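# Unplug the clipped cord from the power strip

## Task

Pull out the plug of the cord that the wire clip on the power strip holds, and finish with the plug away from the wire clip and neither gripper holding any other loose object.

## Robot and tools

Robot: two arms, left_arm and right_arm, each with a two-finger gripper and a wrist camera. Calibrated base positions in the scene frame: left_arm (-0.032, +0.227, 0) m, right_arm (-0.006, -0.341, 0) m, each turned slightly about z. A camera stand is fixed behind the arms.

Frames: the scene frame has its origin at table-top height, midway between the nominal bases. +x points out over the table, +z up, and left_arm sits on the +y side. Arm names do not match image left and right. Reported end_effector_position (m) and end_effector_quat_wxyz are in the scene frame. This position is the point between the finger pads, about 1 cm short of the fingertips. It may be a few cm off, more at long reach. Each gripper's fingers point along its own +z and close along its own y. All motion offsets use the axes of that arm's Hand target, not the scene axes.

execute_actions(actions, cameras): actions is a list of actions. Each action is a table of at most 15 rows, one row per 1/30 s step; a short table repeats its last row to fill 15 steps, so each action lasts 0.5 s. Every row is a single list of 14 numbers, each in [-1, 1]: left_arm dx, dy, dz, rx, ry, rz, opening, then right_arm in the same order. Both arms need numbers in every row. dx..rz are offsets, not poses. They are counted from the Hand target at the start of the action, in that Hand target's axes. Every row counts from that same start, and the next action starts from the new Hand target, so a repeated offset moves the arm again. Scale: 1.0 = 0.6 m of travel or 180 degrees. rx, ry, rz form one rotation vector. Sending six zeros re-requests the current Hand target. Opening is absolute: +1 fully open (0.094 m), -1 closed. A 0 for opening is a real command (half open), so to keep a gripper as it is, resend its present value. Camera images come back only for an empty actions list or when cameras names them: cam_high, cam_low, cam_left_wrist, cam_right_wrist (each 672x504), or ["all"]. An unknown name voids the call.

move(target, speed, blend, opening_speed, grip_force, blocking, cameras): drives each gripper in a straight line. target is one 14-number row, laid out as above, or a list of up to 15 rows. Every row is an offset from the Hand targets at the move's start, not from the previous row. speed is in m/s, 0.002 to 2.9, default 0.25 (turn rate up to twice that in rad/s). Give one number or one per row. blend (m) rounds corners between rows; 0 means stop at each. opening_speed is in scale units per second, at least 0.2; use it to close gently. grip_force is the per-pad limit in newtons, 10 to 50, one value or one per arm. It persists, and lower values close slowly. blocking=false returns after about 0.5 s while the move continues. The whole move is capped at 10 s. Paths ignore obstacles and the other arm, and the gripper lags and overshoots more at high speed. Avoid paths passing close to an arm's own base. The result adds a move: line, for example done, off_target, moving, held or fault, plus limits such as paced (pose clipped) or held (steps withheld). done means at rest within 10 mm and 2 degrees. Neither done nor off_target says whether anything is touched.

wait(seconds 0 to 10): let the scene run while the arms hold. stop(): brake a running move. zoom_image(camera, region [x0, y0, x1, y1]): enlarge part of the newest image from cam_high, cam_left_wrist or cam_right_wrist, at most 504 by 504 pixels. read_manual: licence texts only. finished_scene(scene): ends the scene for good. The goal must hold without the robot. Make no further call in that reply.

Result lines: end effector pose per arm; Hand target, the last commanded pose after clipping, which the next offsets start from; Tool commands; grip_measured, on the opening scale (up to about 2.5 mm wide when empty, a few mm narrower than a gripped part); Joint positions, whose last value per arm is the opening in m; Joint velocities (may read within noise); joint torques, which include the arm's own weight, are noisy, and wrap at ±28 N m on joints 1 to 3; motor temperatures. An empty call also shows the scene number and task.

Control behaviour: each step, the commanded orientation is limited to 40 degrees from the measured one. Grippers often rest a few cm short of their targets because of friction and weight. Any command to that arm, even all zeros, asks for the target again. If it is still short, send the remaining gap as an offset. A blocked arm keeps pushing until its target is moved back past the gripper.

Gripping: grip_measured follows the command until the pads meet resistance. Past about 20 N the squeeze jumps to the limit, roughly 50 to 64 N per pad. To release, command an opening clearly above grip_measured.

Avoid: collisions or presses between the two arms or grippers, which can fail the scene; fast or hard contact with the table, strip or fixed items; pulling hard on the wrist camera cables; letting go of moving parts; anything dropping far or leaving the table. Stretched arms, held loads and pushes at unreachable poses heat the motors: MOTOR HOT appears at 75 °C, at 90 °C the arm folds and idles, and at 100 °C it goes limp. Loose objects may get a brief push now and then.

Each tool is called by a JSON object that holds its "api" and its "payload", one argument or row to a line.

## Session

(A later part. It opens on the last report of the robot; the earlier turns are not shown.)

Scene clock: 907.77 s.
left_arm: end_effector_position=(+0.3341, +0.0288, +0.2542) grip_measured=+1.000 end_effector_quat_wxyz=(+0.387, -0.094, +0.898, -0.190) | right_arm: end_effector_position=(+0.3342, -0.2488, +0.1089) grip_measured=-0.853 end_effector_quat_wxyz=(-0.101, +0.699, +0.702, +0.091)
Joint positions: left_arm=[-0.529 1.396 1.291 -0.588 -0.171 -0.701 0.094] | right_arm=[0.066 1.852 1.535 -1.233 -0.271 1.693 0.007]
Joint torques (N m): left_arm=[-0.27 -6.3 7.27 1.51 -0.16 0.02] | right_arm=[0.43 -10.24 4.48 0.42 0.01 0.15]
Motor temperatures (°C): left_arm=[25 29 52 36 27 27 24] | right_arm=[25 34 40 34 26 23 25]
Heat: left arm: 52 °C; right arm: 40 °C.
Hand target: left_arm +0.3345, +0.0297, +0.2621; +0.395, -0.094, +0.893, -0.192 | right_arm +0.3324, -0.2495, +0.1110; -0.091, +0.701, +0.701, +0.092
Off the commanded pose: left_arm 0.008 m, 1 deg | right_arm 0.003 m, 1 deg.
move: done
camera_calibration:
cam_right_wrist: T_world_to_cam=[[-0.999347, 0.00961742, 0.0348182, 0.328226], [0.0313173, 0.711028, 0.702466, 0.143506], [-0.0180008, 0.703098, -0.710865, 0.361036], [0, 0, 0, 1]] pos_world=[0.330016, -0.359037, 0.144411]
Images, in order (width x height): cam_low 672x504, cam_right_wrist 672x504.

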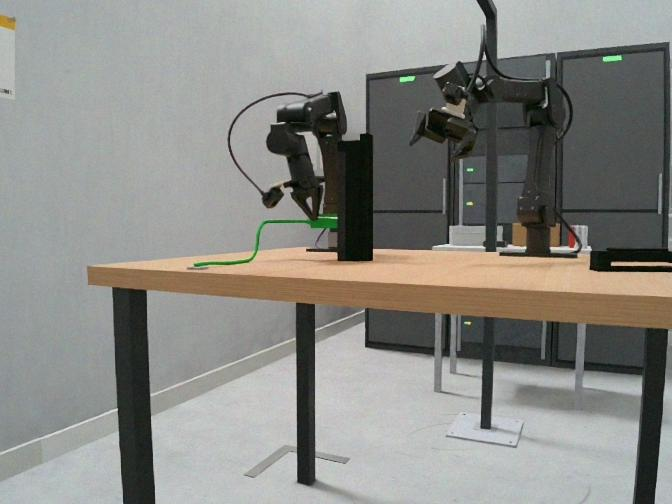

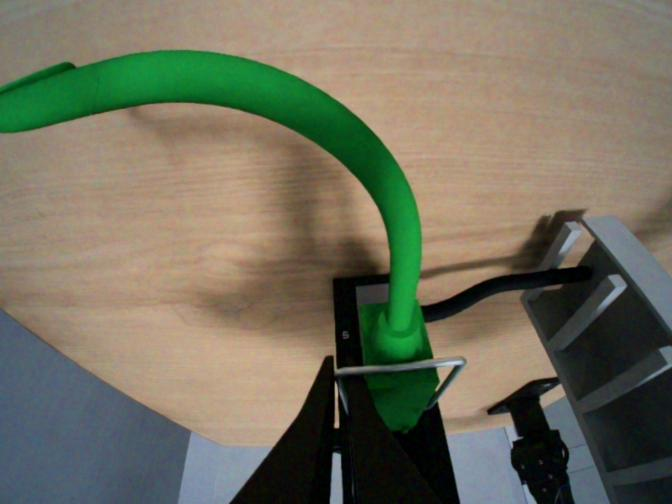

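{"api": "move", "payload": {
  "target": [0, 0, 0, 0, 0, 0, 1, 0.0161, -0.0005, 0.0043, 0, 0, 0, -0.85],
  "speed": 0.03,
  "cameras": ["cam_right_wrist", "cam_low"]
}}

{"api": "zoom_image", "payload": {
  "camera": "cam_right_wrist",
  "region": [280, 290, 440, 430]
}}

{"api": "zoom_image", "payload": {
  "camera": "cam_low",
  "region": [260, 170, 360, 250]
}}

Scene clock: 919.73 s.
left_arm: end_effector_position=(+0.3341, +0.0288, +0.2542) grip_measured=+1.000 end_effector_quat_wxyz=(+0.387, -0.094, +0.898, -0.190) | right_arm: end_effector_position=(+0.3341, -0.2393, +0.1088) grip_measured=-0.853 end_effector_quat_wxyz=(-0.099, +0.699, +0.703, +0.091)
Joint positions: left_arm=[-0.529 1.396 1.291 -0.588 -0.171 -0.701 0.094] | right_arm=[0.094 1.852 1.535 -1.223 -0.269 1.721 0.007]
Joint torques (N m): left_arm=[0.12 -6.42 7.38 1.54 -0.17 0.06] | right_arm=[0.46 -10.02 4.7 0.41 0.01 0.16]
Heat: left arm: 52 °C; right arm: 40 °C.
Hand target: left_arm +0.3345, +0.0297, +0.2621; +0.395, -0.094, +0.893, -0.192 | right_arm +0.3321, -0.2395, +0.1110; -0.091, +0.701, +0.702, +0.092
Off the commanded pose: left_arm 0.008 m, 1 deg | right_arm 0.003 m, 1 deg.
move: done
camera_calibration:
cam_right_wrist: T_world_to_cam=[[-0.99945, 0.0091311, 0.0318882, 0.328222], [0.0288856, 0.712167, 0.701415, 0.137977], [-0.016305, 0.70195, -0.712039, 0.353559], [0, 0, 0, 1]] pos_world=[0.32982, -0.349441, 0.144503]
Images, in order (width x height): cam_low 672x504, cam_right_wrist 672x504.

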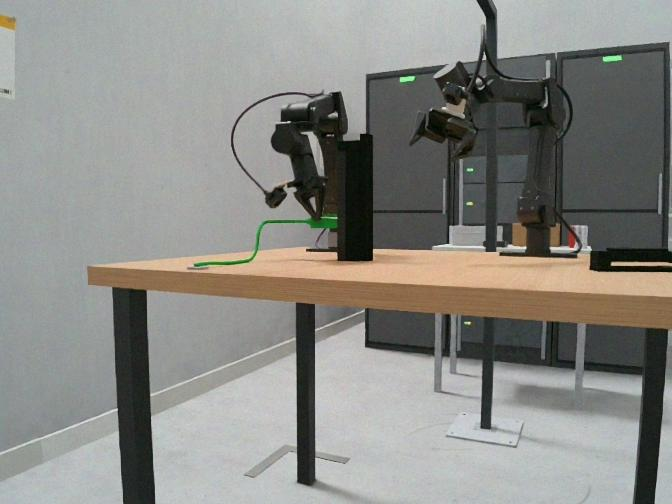

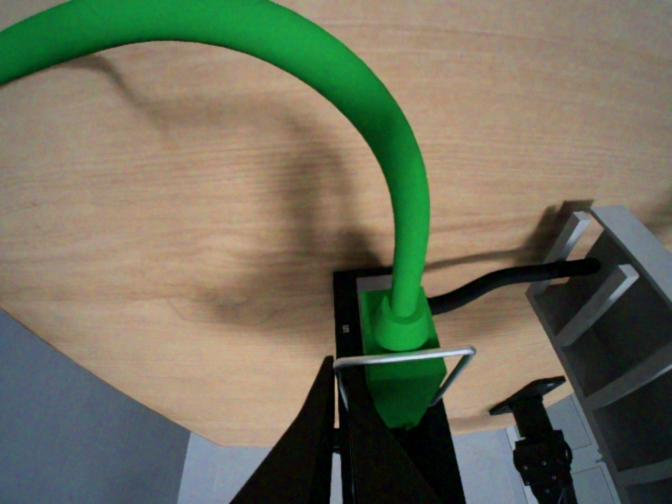

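Scaled by 3.150 from the camera's 672x504 image, which has a finer 960x720 frame.

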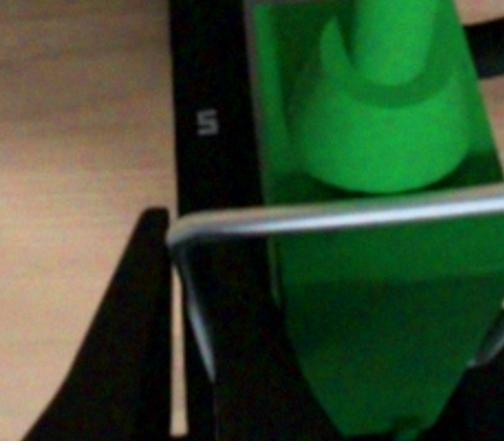

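Scaled by 5.040 from the camera's 672x504 image, which has a finer 960x720 frame.

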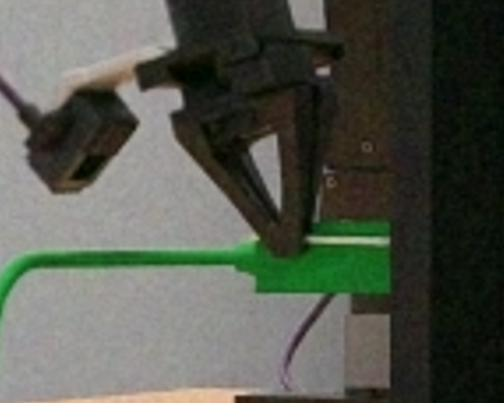

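{"api": "move", "payload": {
  "target": [0, 0, 0, 0, 0, 0, 1, 0, 0, 0, 0, 0, 0, -1],
  "speed": 0.03,
  "opening_speed": 0.3,
  "grip_force": [50, 25],
  "cameras": ["cam_right_wrist", "cam_low"]
}}

{"api": "zoom_image", "payload": {
  "camera": "cam_right_wrist",
  "region": [280, 290, 440, 430]
}}

{"api": "zoom_image", "payload": {
  "camera": "cam_low",
  "region": [260, 170, 360, 250]
}}

Scene clock: 928.13 s.
left_arm: end_effector_position=(+0.3341, +0.0288, +0.2542) grip_measured=+1.000 end_effector_quat_wxyz=(+0.387, -0.094, +0.898, -0.190) | right_arm: end_effector_position=(+0.3335, -0.2394, +0.1088) grip_measured=-0.912 end_effector_quat_wxyz=(-0.099, +0.697, +0.704, +0.091)
Joint positions: left_arm=[-0.529 1.396 1.291 -0.588 -0.171 -0.701 0.094] | right_arm=[0.094 1.852 1.535 -1.225 -0.269 1.717 0.004]
Joint torques (N m): left_arm=[-0.01 -6.31 7.13 1.5 -0.17 0.04] | right_arm=[0.47 -10 4.68 0.43 0 0.11]
Heat: left arm: 52 °C; right arm: 40 °C.
Hand target: left_arm +0.3345, +0.0297, +0.2621; +0.395, -0.094, +0.893, -0.192 | right_arm +0.3320, -0.2395, +0.1109; -0.091, +0.701, +0.702, +0.092
Off the commanded pose: left_arm 0.008 m, 1 deg | right_arm 0.003 m, 1 deg.
grip_force (N): 50, 25
move: done
camera_calibration:
cam_right_wrist: T_world_to_cam=[[-0.999448, 0.00472008, 0.0328748, 0.326428], [0.0264295, 0.712467, 0.701207, 0.139001], [-0.0201124, 0.701689, -0.712199, 0.354822], [0, 0, 0, 1]] pos_world=[0.32971, -0.349549, 0.144504]
Images, in order (width x height): cam_low 672x504, cam_right_wrist 672x504.

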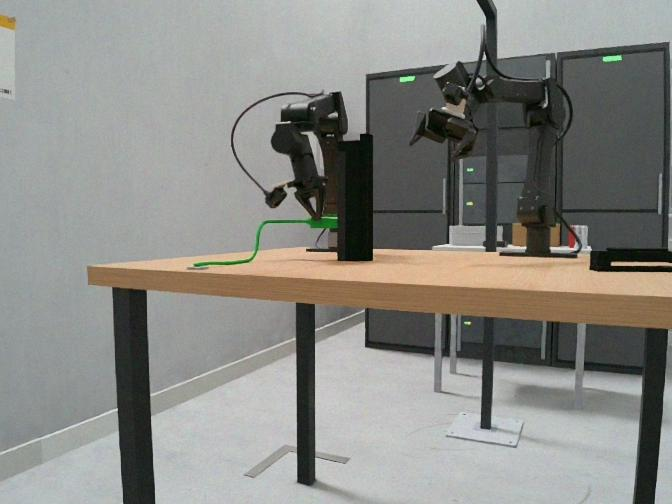

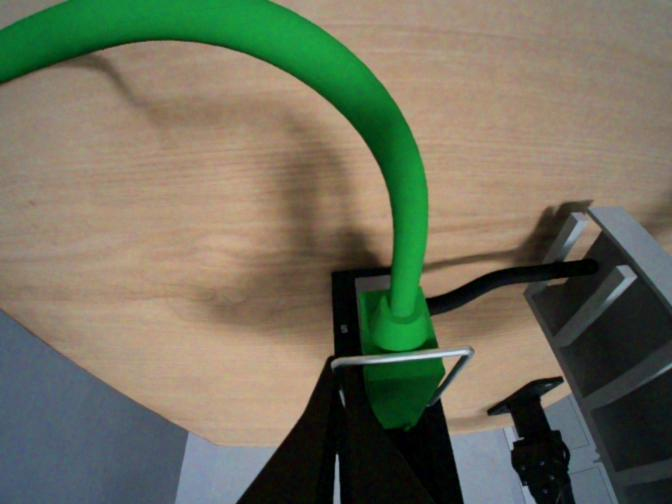

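Scaled by 3.150 from the camera's 672x504 image, which has a finer 960x720 frame.

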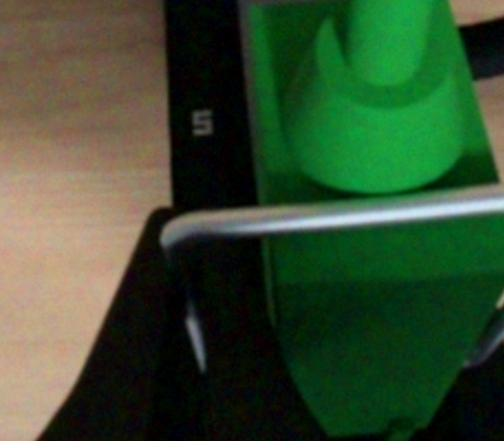

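Scaled by 5.040 from the camera's 672x504 image, which has a finer 960x720 frame.

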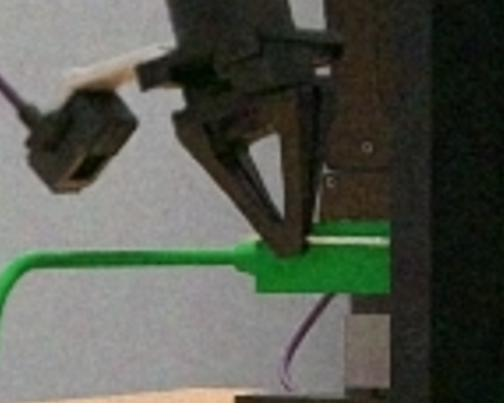

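{"api": "move", "payload": {
  "target": [0, 0, 0, 0, 0, 0, 1, 0.0122, 0.015, -0.02, 0, 0, 0, -1],
  "speed": 0.03,
  "cameras": ["cam_right_wrist", "cam_low"]
}}

{"api": "zoom_image", "payload": {
  "camera": "cam_right_wrist",
  "region": [280, 290, 500, 450]
}}

{"api": "zoom_image", "payload": {
  "camera": "cam_low",
  "region": [260, 170, 360, 250]
}}

Scene clock: 945.93 s.
left_arm: end_effector_position=(+0.3341, +0.0288, +0.2542) grip_measured=+1.000 end_effector_quat_wxyz=(+0.387, -0.094, +0.898, -0.190) | right_arm: end_effector_position=(+0.3333, -0.2391, +0.1131) grip_measured=-0.916 end_effector_quat_wxyz=(-0.096, +0.695, +0.708, +0.081)
Joint positions: left_arm=[-0.529 1.396 1.291 -0.588 -0.171 -0.701 0.094] | right_arm=[0.104 1.862 1.568 -1.26 -0.25 1.716 0.004]
Joint torques (N m): left_arm=[0.01 -6.49 7.35 1.51 -0.18 0.05] | right_arm=[0.27 -8.39 9.72 0.14 -0.17 0.24]
Heat: left arm: 52 °C; right arm: 40 °C.
Hand target: left_arm +0.3345, +0.0297, +0.2621; +0.395, -0.094, +0.893, -0.192 | right_arm +0.3411, -0.2355, +0.1245; -0.091, +0.701, +0.702, +0.092
Off the commanded pose: left_arm 0.008 m, 1 deg | right_arm 0.014 m, 2 deg.
grip_force (N): 50, 25
move: off_target (right_arm)
camera_calibration:
cam_right_wrist: T_world_to_cam=[[-0.999174, -0.00482675, 0.0403579, 0.322929], [0.0242318, 0.726435, 0.686808, 0.141523], [-0.0326324, 0.687218, -0.725718, 0.359939], [0, 0, 0, 1]] pos_world=[0.330978, -0.348605, 0.150983]
Images, in order (width x height): cam_low 672x504, cam_right_wrist 672x504.

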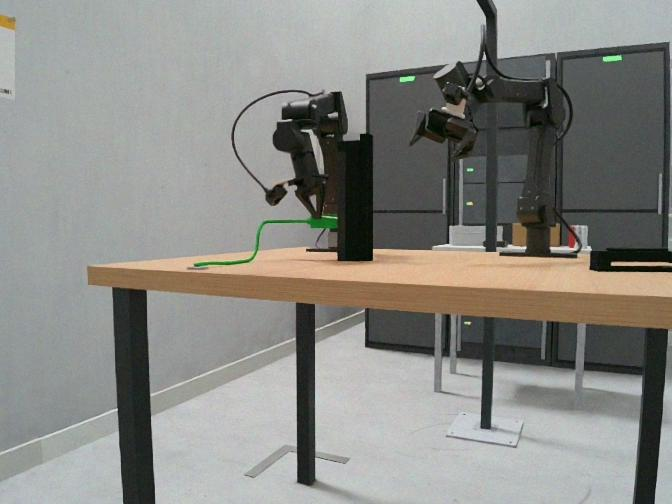

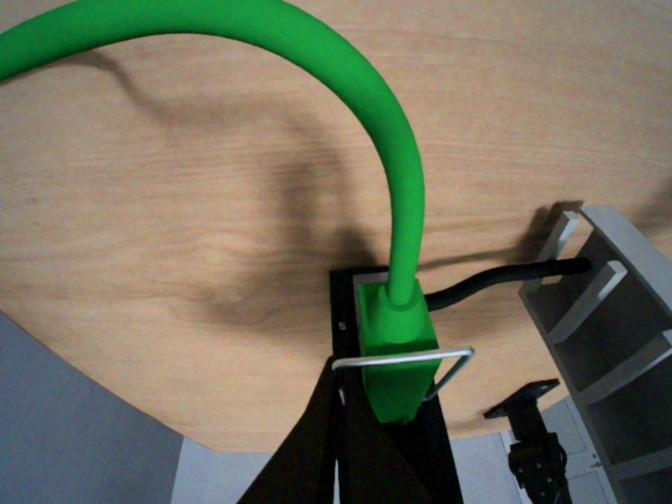

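Scaled by 2.291 from the camera's 672x504 image, which has a finer 960x720 frame.

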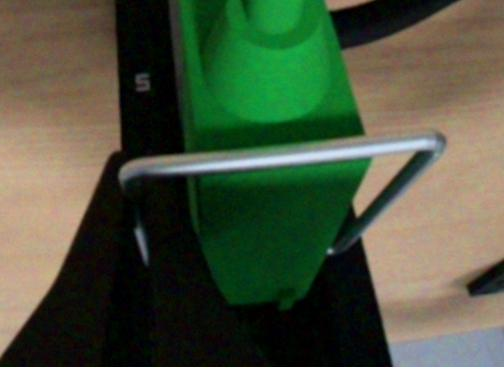

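Scaled by 5.040 from the camera's 672x504 image, which has a finer 960x720 frame.

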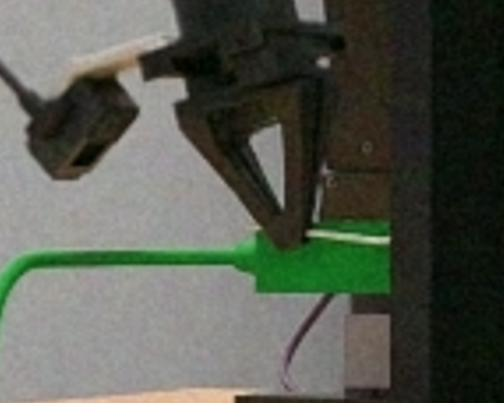

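{"api": "move", "payload": {
  "target": [0, 0, 0, 0, 0, 0, 1, 0.0108, 0, -0.02125, 0, 0, 0, -1],
  "speed": 0.03,
  "cameras": ["cam_right_wrist", "cam_low"]
}}

{"api": "zoom_image", "payload": {
  "camera": "cam_right_wrist",
  "region": [280, 290, 500, 450]
}}

{"api": "zoom_image", "payload": {
  "camera": "cam_low",
  "region": [260, 170, 360, 250]
}}

Scene clock: 951.27 s.
left_arm: end_effector_position=(+0.3341, +0.0288, +0.2542) grip_measured=+1.000 end_effector_quat_wxyz=(+0.387, -0.094, +0.898, -0.190) | right_arm: end_effector_position=(+0.3328, -0.2352, +0.1284) grip_measured=-0.917 end_effector_quat_wxyz=(-0.096, +0.693, +0.710, +0.080)
Joint positions: left_arm=[-0.529 1.396 1.291 -0.588 -0.171 -0.701 0.094] | right_arm=[0.115 1.862 1.629 -1.319 -0.251 1.723 0.004]
Joint torques (N m): left_arm=[0.23 -6.57 7.2 1.49 -0.11 0.1] | right_arm=[0.09 -8.16 9.59 0.19 -0.16 0.26]
Heat: left arm: 52 °C; right arm: 41 °C.
Hand target: left_arm +0.3345, +0.0297, +0.2621; +0.395, -0.094, +0.893, -0.192 | right_arm +0.3411, -0.2324, +0.1385; -0.091, +0.701, +0.702, +0.092
Off the commanded pose: left_arm 0.008 m, 1 deg | right_arm 0.013 m, 2 deg.
grip_force (N): 50, 25
move: off_target (right_arm)
camera_calibration:
cam_right_wrist: T_world_to_cam=[[-0.999116, -0.00888068, 0.0410835, 0.320684], [0.0217982, 0.726238, 0.687098, 0.128877], [-0.0359383, 0.687386, -0.725403, 0.369464], [0, 0, 0, 1]] pos_world=[0.33087, -0.344712, 0.166285]
Images, in order (width x height): cam_low 672x504, cam_right_wrist 672x504.

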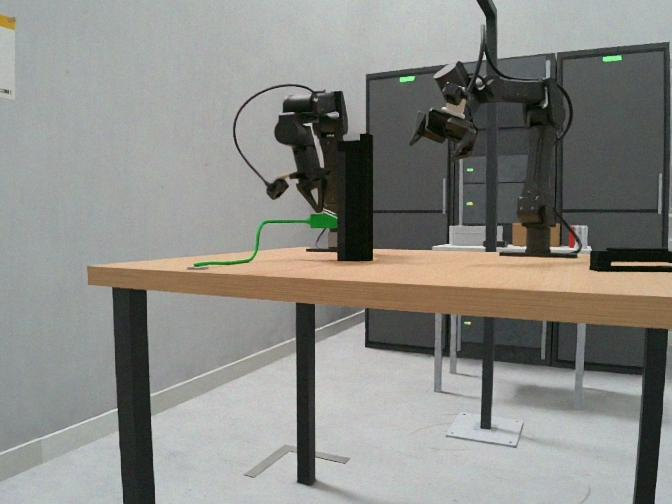

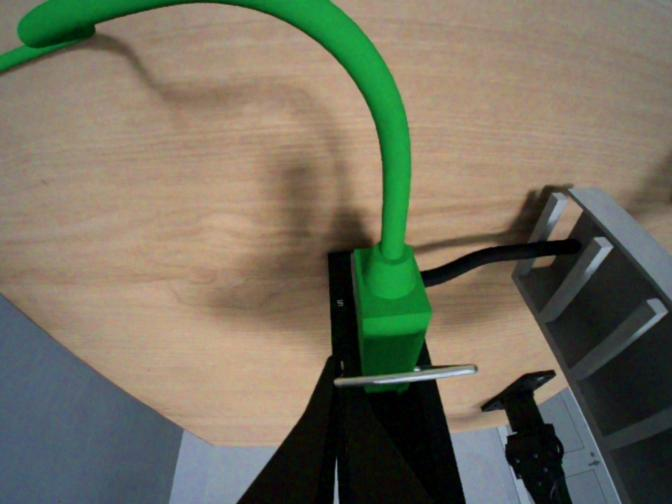

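Scaled by 2.291 from the camera's 672x504 image, which has a finer 960x720 frame.

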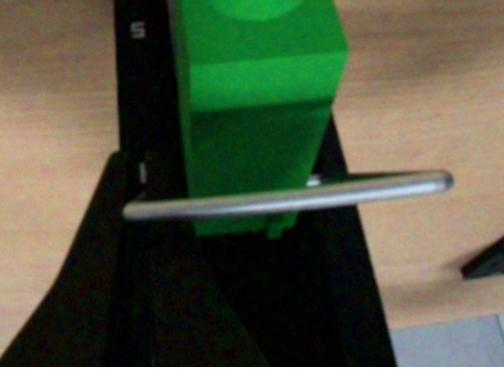

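Scaled by 5.040 from the camera's 672x504 image, which has a finer 960x720 frame.

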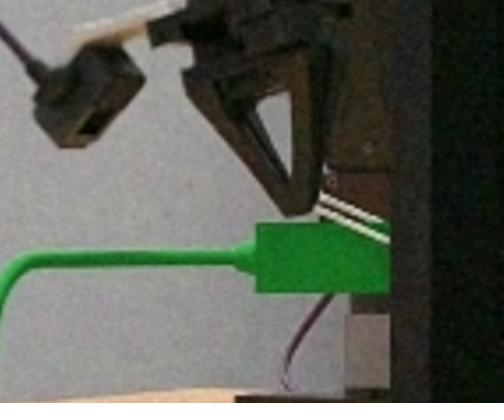

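{"api": "move", "payload": {
  "target": [0, 0, 0, 0, 0, 0, 1, 0, 0, 0, 0, 0, 0, -0.85],
  "speed": 0.03,
  "opening_speed": 0.2,
  "cameras": ["cam_right_wrist", "cam_low"]
}}

{"api": "zoom_image", "payload": {
  "camera": "cam_right_wrist",
  "region": [280, 290, 500, 450]
}}

{"api": "zoom_image", "payload": {
  "camera": "cam_low",
  "region": [260, 170, 360, 250]
}}

Scene clock: 961.07 s.
left_arm: end_effector_position=(+0.3341, +0.0288, +0.2542) grip_measured=+1.000 end_effector_quat_wxyz=(+0.387, -0.094, +0.898, -0.190) | right_arm: end_effector_position=(+0.3337, -0.2345, +0.1317) grip_measured=-0.853 end_effector_quat_wxyz=(-0.097, +0.698, +0.705, +0.082)
Joint positions: left_arm=[-0.529 1.396 1.291 -0.588 -0.171 -0.701 0.094] | right_arm=[0.115 1.862 1.641 -1.327 -0.253 1.738 0.007]
Joint torques (N m): left_arm=[0.12 -6.32 7.17 1.53 -0.19 0.12] | right_arm=[0.09 -8.06 8.65 0.28 -0.13 0.15]
Heat: left arm: 52 °C; right arm: 43 °C.
Hand target: left_arm +0.3345, +0.0297, +0.2621; +0.395, -0.094, +0.893, -0.192 | right_arm +0.3410, -0.2325, +0.1385; -0.091, +0.701, +0.701, +0.092
Off the commanded pose: left_arm 0.008 m, 1 deg | right_arm 0.010 m, 1 deg.
grip_force (N): 50, 25
move: done
camera_calibration:
cam_right_wrist: T_world_to_cam=[[-0.999162, 0.00492192, 0.040634, 0.324838], [0.0315995, 0.723745, 0.689343, 0.122032], [-0.0260158, 0.69005, -0.723294, 0.368468], [0, 0, 0, 1]] pos_world=[0.330295, -0.344179, 0.169189]
Images, in order (width x height): cam_low 672x504, cam_right_wrist 672x504.

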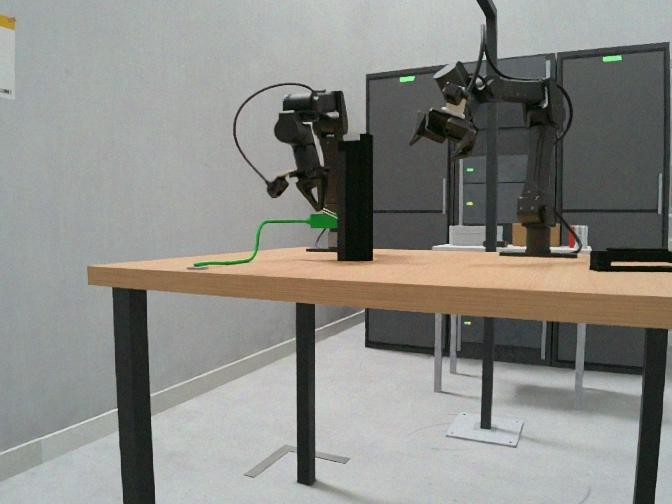

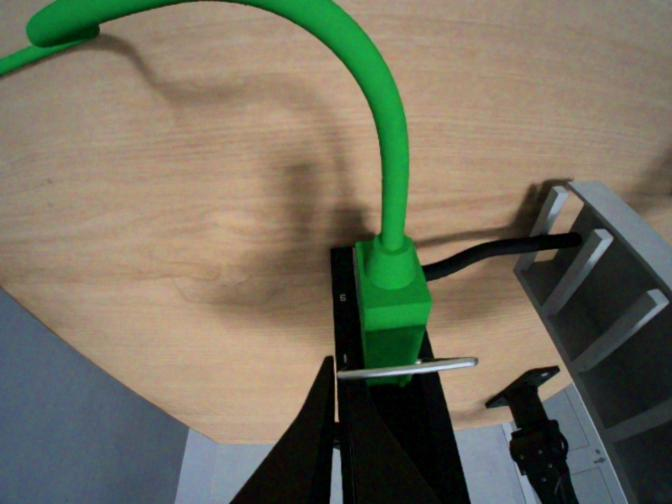

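Scaled by 2.291 from the camera's 672x504 image, which has a finer 960x720 frame.

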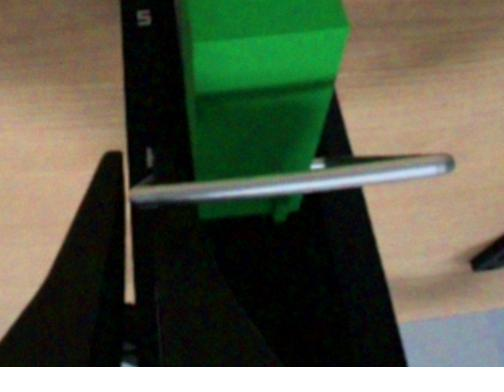

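Scaled by 5.040 from the camera's 672x504 image, which has a finer 960x720 frame.

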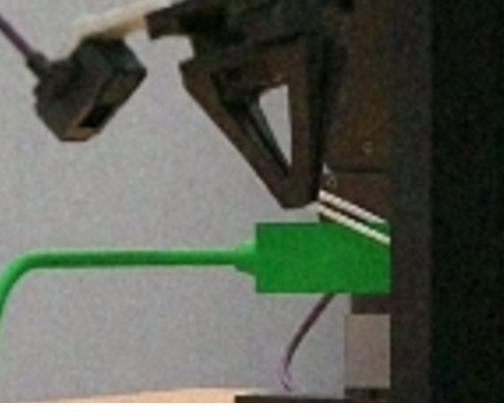

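{"api": "move", "payload": {
  "target": [
    [0, 0, 0, 0, 0, 0, 1, 0.0118, 0, -0.0572, 0, 0, 0, -0.85],
    [0, 0, 0, 0, 0, 0, 1, -0.0975, -0.0375, -0.084, 0, 0, 0, -1]
  ],
  "speed": [0.04, 0.1],
  "cameras": ["cam_right_wrist", "cam_low"]
}}

{"api": "zoom_image", "payload": {
  "camera": "cam_right_wrist",
  "region": [250, 180, 500, 380]
}}

{"api": "zoom_image", "payload": {
  "camera": "cam_low",
  "region": [260, 170, 360, 250]
}}

Scene clock: 1002.27 s.
left_arm: end_effector_position=(+0.3341, +0.0288, +0.2542) grip_measured=+1.000 end_effector_quat_wxyz=(+0.387, -0.094, +0.898, -0.190) | right_arm: end_effector_position=(+0.3267, -0.3015, +0.1659) grip_measured=-0.974 end_effector_quat_wxyz=(-0.092, +0.703, +0.699, +0.090)
Joint positions: left_arm=[-0.529 1.396 1.291 -0.588 -0.171 -0.701 0.094] | right_arm=[-0.08 1.818 1.721 -1.482 -0.257 1.553 0.001]
Joint torques (N m): left_arm=[-0.01 -6.49 7.43 1.52 -0.14 0.1] | right_arm=[-0.27 -10.67 4.51 0.11 -0.13 -0.12]
Heat: left arm: 52 °C; right arm: 42 °C.
Hand target: left_arm +0.3345, +0.0297, +0.2621; +0.395, -0.094, +0.893, -0.192 | right_arm +0.3186, -0.3020, +0.1721; -0.091, +0.701, +0.701, +0.092
Off the commanded pose: left_arm 0.008 m, 1 deg | right_arm 0.010 m, 0 deg.
grip_force (N): 50, 25
move: done
camera_calibration:
cam_right_wrist: T_world_to_cam=[[-0.999443, 0.0214781, 0.0255548, 0.324319], [0.0331917, 0.720991, 0.692149, 0.145297], [-0.00355873, 0.692611, -0.721302, 0.432304], [0, 0, 0, 1]] pos_world=[0.320854, -0.411142, 0.202967]
Images, in order (width x height): cam_low 672x504, cam_right_wrist 672x504.

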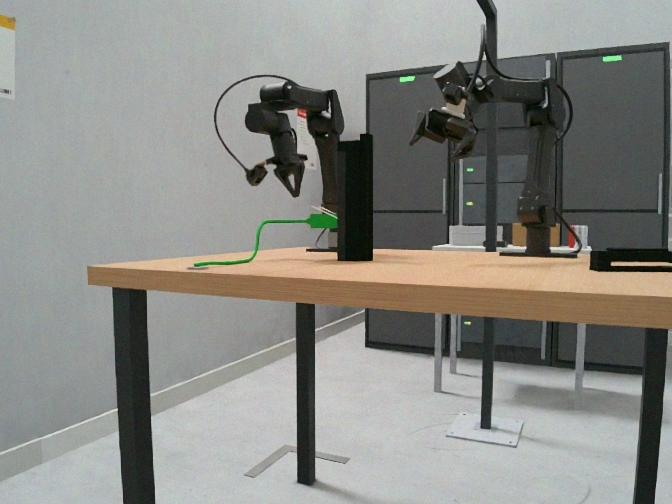

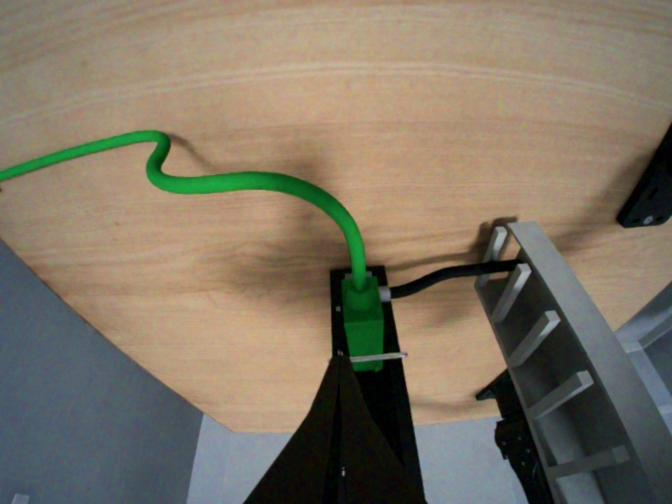

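Scaled by 2.016 from the camera's 672x504 image, which has a finer 960x720 frame.

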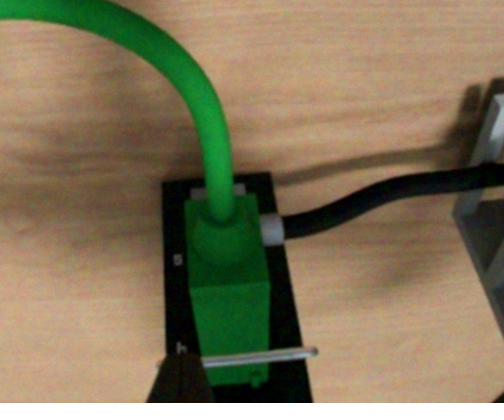

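Scaled by 5.040 from the camera's 672x504 image, which has a finer 960x720 frame.

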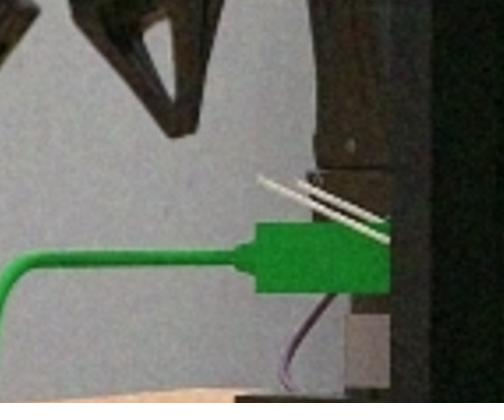

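{"api": "move", "payload": {
  "target": [0, 0, 0, 0, 0, 0, 1, 0.0013, -0.011, 0.0591, 0, 0, 0, -1],
  "speed": 0.08,
  "cameras": ["cam_right_wrist", "cam_low"]
}}

{"api": "zoom_image", "payload": {
  "camera": "cam_right_wrist",
  "region": [250, 180, 500, 380]
}}

{"api": "zoom_image", "payload": {
  "camera": "cam_low",
  "region": [260, 170, 360, 250]
}}

Scene clock: 1009.57 s.
left_arm: end_effector_position=(+0.3341, +0.0288, +0.2542) grip_measured=+1.000 end_effector_quat_wxyz=(+0.387, -0.094, +0.898, -0.190) | right_arm: end_effector_position=(+0.3152, -0.2945, +0.1318) grip_measured=-0.974 end_effector_quat_wxyz=(-0.098, +0.700, +0.703, +0.084)
Joint positions: left_arm=[-0.529 1.396 1.291 -0.588 -0.171 -0.701 0.094] | right_arm=[-0.06 1.779 1.537 -1.35 -0.258 1.563 0.001]
Joint torques (N m): left_arm=[0.02 -6.43 7.17 1.54 -0.2 0.02] | right_arm=[0.46 -10.51 4.52 0.3 -0.13 0.12]
Heat: left arm: 52 °C; right arm: 41 °C.
Hand target: left_arm +0.3345, +0.0297, +0.2621; +0.395, -0.094, +0.893, -0.192 | right_arm +0.3119, -0.2921, +0.1379; -0.091, +0.701, +0.702, +0.092
Off the commanded pose: left_arm 0.008 m, 1 deg | right_arm 0.007 m, 1 deg.
grip_force (N): 50, 25
move: done
camera_calibration:
cam_right_wrist: T_world_to_cam=[[-0.999112, 0.0101271, 0.0408989, 0.308115], [0.0356426, 0.720798, 0.692229, 0.163383], [-0.0224695, 0.693072, -0.720518, 0.408869], [0, 0, 0, 1]] pos_world=[0.311205, -0.404262, 0.168897]
Images, in order (width x height): cam_low 672x504, cam_right_wrist 672x504.

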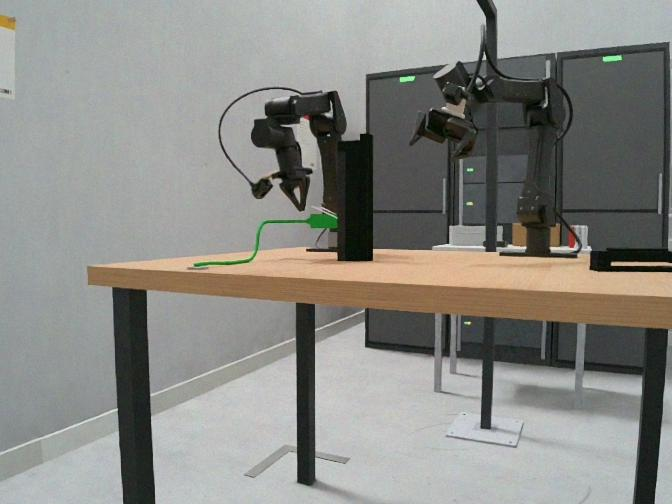

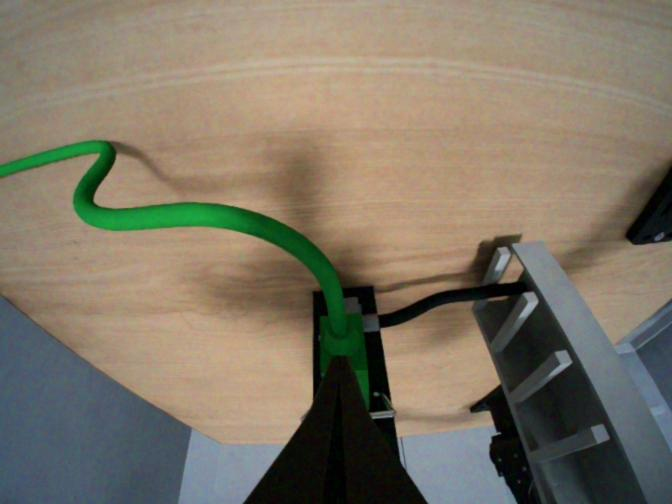

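Scaled by 2.016 from the camera's 672x504 image, which has a finer 960x720 frame.

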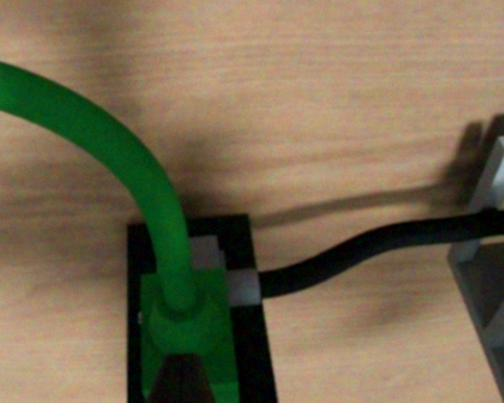

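Scaled by 5.040 from the camera's 672x504 image, which has a finer 960x720 frame.

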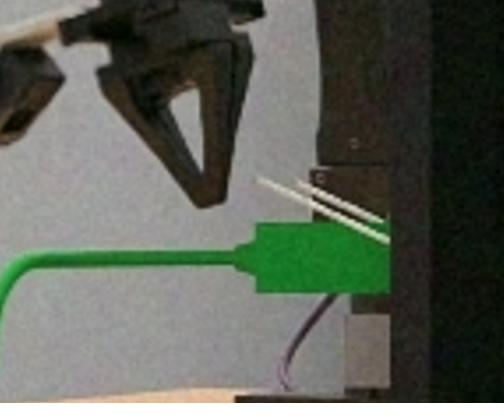

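{"api": "move", "payload": {
  "target": [0, 0, 0, 0, 0, 0, 1, 0.1067, 0, 0.0269, 0, 0, 0, -1],
  "speed": 0.05,
  "cameras": ["cam_right_wrist", "cam_low"]
}}

{"api": "zoom_image", "payload": {
  "camera": "cam_right_wrist",
  "region": [250, 250, 500, 450]
}}

{"api": "zoom_image", "payload": {
  "camera": "cam_low",
  "region": [260, 170, 360, 250]
}}

Scene clock: 1016.67 s.
left_arm: end_effector_position=(+0.3341, +0.0288, +0.2542) grip_measured=+1.000 end_effector_quat_wxyz=(+0.387, -0.094, +0.898, -0.190) | right_arm: end_effector_position=(+0.3138, -0.2675, +0.1298) grip_measured=-0.974 end_effector_quat_wxyz=(-0.046, +0.718, +0.694, +0.040)
Joint positions: left_arm=[-0.529 1.396 1.291 -0.588 -0.171 -0.701 0.094] | right_arm=[0.098 1.771 1.537 -1.324 -0.121 1.762 0.001]
Joint torques (N m): left_arm=[-0.09 -6.38 7.24 1.55 -0.18 0.04] | right_arm=[3.55 -8.77 6.34 0.47 -1.28 0.12]
Motor temperatures (°C): left_arm=[24 29 52 36 27 27 24] | right_arm=[25 39 41 32 27 23 25]
Heat: left arm: 52 °C; right arm: 41 °C.
Hand target: left_arm +0.3345, +0.0297, +0.2621; +0.395, -0.094, +0.893, -0.192 | right_arm +0.3119, -0.2261, +0.1388; -0.091, +0.701, +0.701, +0.092
Off the commanded pose: left_arm 0.008 m, 1 deg | right_arm 0.042 m, 8 deg.
grip_force (N): 50, 25
move: off_target (right_arm)
camera_calibration:
cam_right_wrist: T_world_to_cam=[[-0.998149, 0.0531916, 0.0294862, 0.319204], [0.0603504, 0.806301, 0.588419, 0.173963], [0.0075242, 0.58911, -0.808018, 0.362766], [0, 0, 0, 1]] pos_world=[0.305385, -0.370954, 0.181346]
Images, in order (width x height): cam_low 672x504, cam_right_wrist 672x504.

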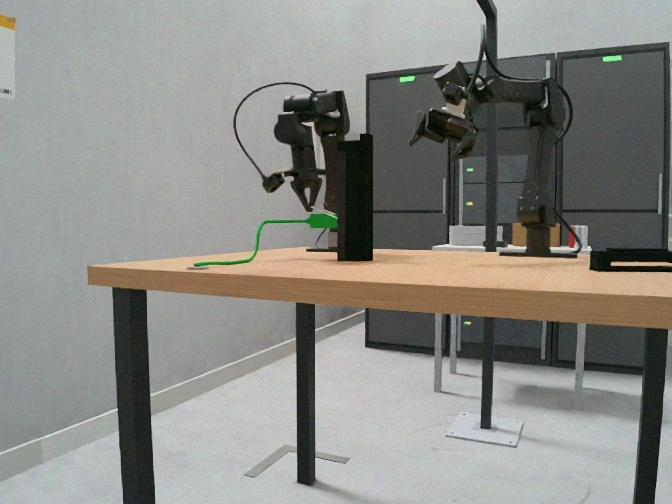

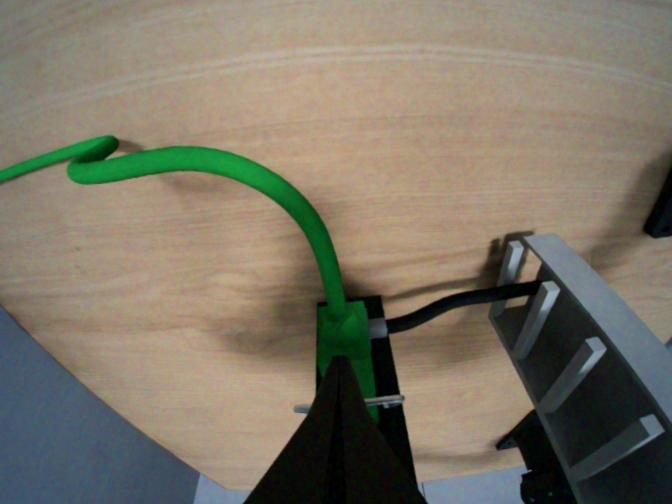

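Scaled by 2.016 from the camera's 672x504 image, which has a finer 960x720 frame.

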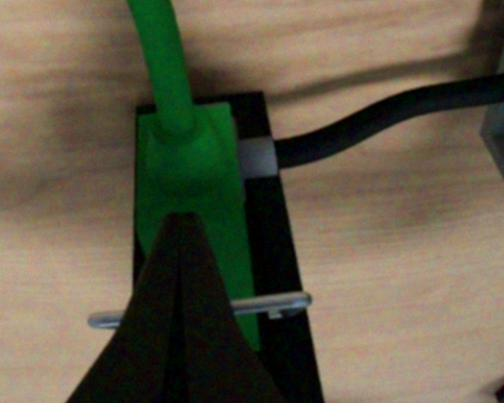

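Scaled by 5.040 from the camera's 672x504 image, which has a finer 960x720 frame.

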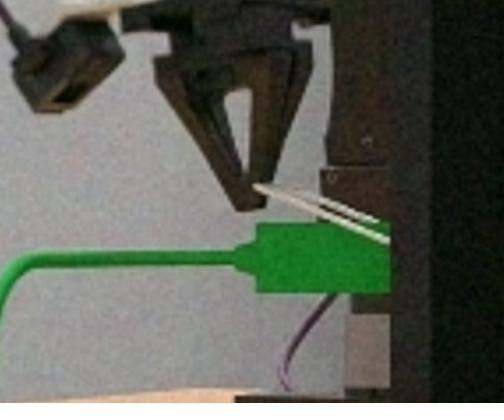

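{"api": "move", "payload": {
  "target": [
    [0, 0, 0, 0, 0, 0, 1, -0.1241, 0, -0.0781, 0, 0, 0, -1],
    [0, 0, 0, 0, 0, 0, 1, -0.1011, 0.0027, -0.1323, -0.1307, 0.1311, -0.4873, -0.7]
  ],
  "speed": [0.06, 0.15],
  "grip_force": [50, 50],
  "cameras": ["cam_right_wrist", "cam_low", "cam_high"]
}}

{"api": "zoom_image", "payload": {
  "camera": "cam_right_wrist",
  "region": [220, 180, 500, 400]
}}

{"api": "zoom_image", "payload": {
  "camera": "cam_low",
  "region": [260, 170, 360, 250]
}}

{"api": "zoom_image", "payload": {
  "camera": "cam_high",
  "region": [240, 330, 360, 450]
}}

Scene clock: 1065.00 s.
left_arm: end_effector_position=(+0.3341, +0.0288, +0.2542) grip_measured=+1.000 end_effector_quat_wxyz=(+0.387, -0.094, +0.898, -0.190) | right_arm: end_effector_position=(+0.3100, -0.3047, +0.1947) grip_measured=-0.703 end_effector_quat_wxyz=(+0.035, +0.023, +0.931, +0.362)
Joint positions: left_arm=[-0.529 1.396 1.291 -0.588 -0.171 -0.701 0.094] | right_arm=[-0.336 1.77 1.606 -1.551 -0.734 -0.284 0.014]
Joint torques (N m): left_arm=[0.01 -6.24 7.21 1.51 -0.16 0.03] | right_arm=[-0.57 -7.16 6.67 -0.03 -0.53 -0.2]
Heat: left arm: 53 °C; right arm: 43 °C.
Hand target: left_arm +0.3345, +0.0297, +0.2621; +0.395, -0.094, +0.893, -0.192 | right_arm +0.3135, -0.3051, +0.2000; +0.000, +0.000, +0.924, +0.382
Off the commanded pose: left_arm 0.008 m, 1 deg | right_arm 0.006 m, 5 deg.
joint sent to its limit (right arm) — joint 4 (wrist pitch), lower limit. The joint targets are off in orientation, not in position.
move: off_target (right_arm); target 2's new opening was sent with right_arm's hand 0.006 m and 5 deg from that target
camera_calibration:
cam_right_wrist: T_world_to_cam=[[-0.0402732, -0.745977, -0.664753, -0.0898682], [-0.909482, -0.248146, 0.333566, 0.194991], [-0.413789, 0.618014, -0.668459, 0.549347], [0, 0, 0, 1]] pos_world=[0.401035, -0.358157, 0.242433]
Images, in order (width x height): cam_high 672x504, cam_low 672x504, cam_right_wrist 672x504.

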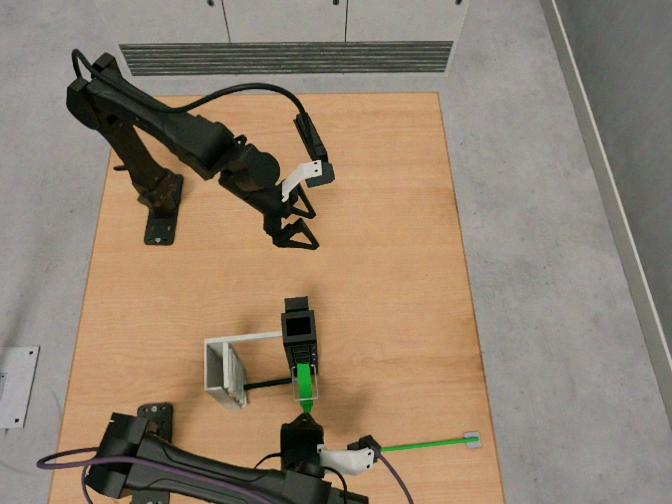

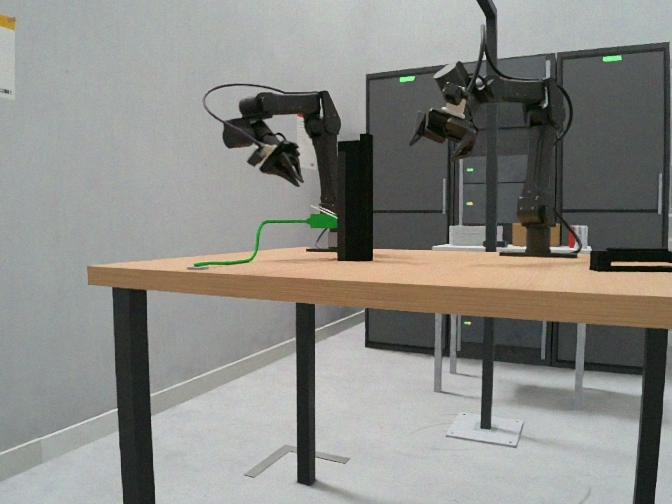

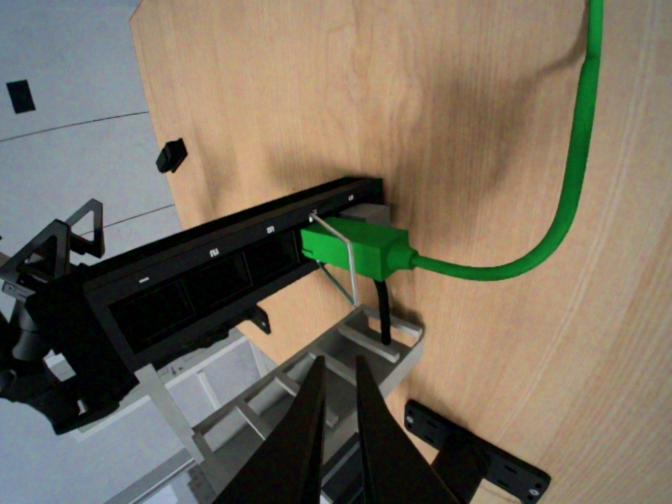

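Scaled by 1.800 from the camera's 672x504 image, which has a finer 960x720 frame.

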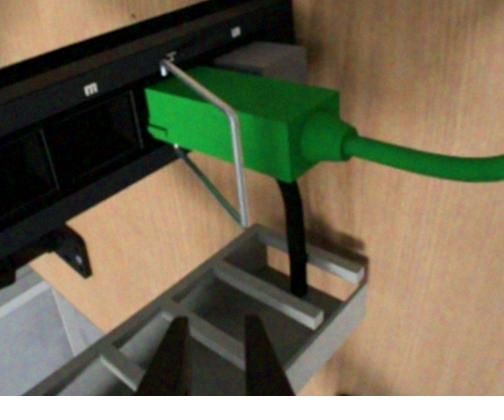

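Scaled by 5.040 from the camera's 672x504 image, which has a finer 960x720 frame.

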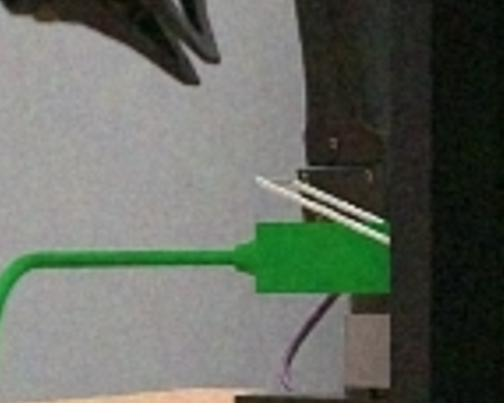

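Scaled by 4.200 from the camera's 672x504 image, which has a finer 960x720 frame.

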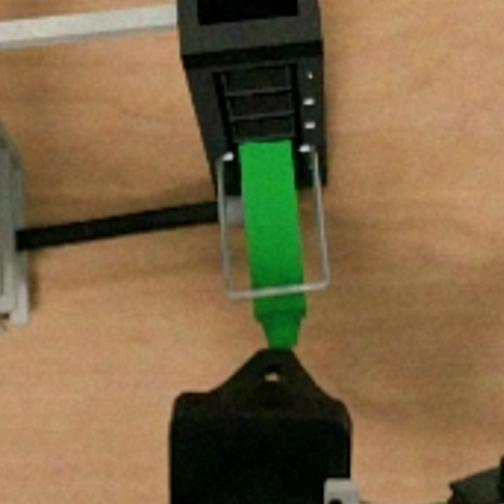

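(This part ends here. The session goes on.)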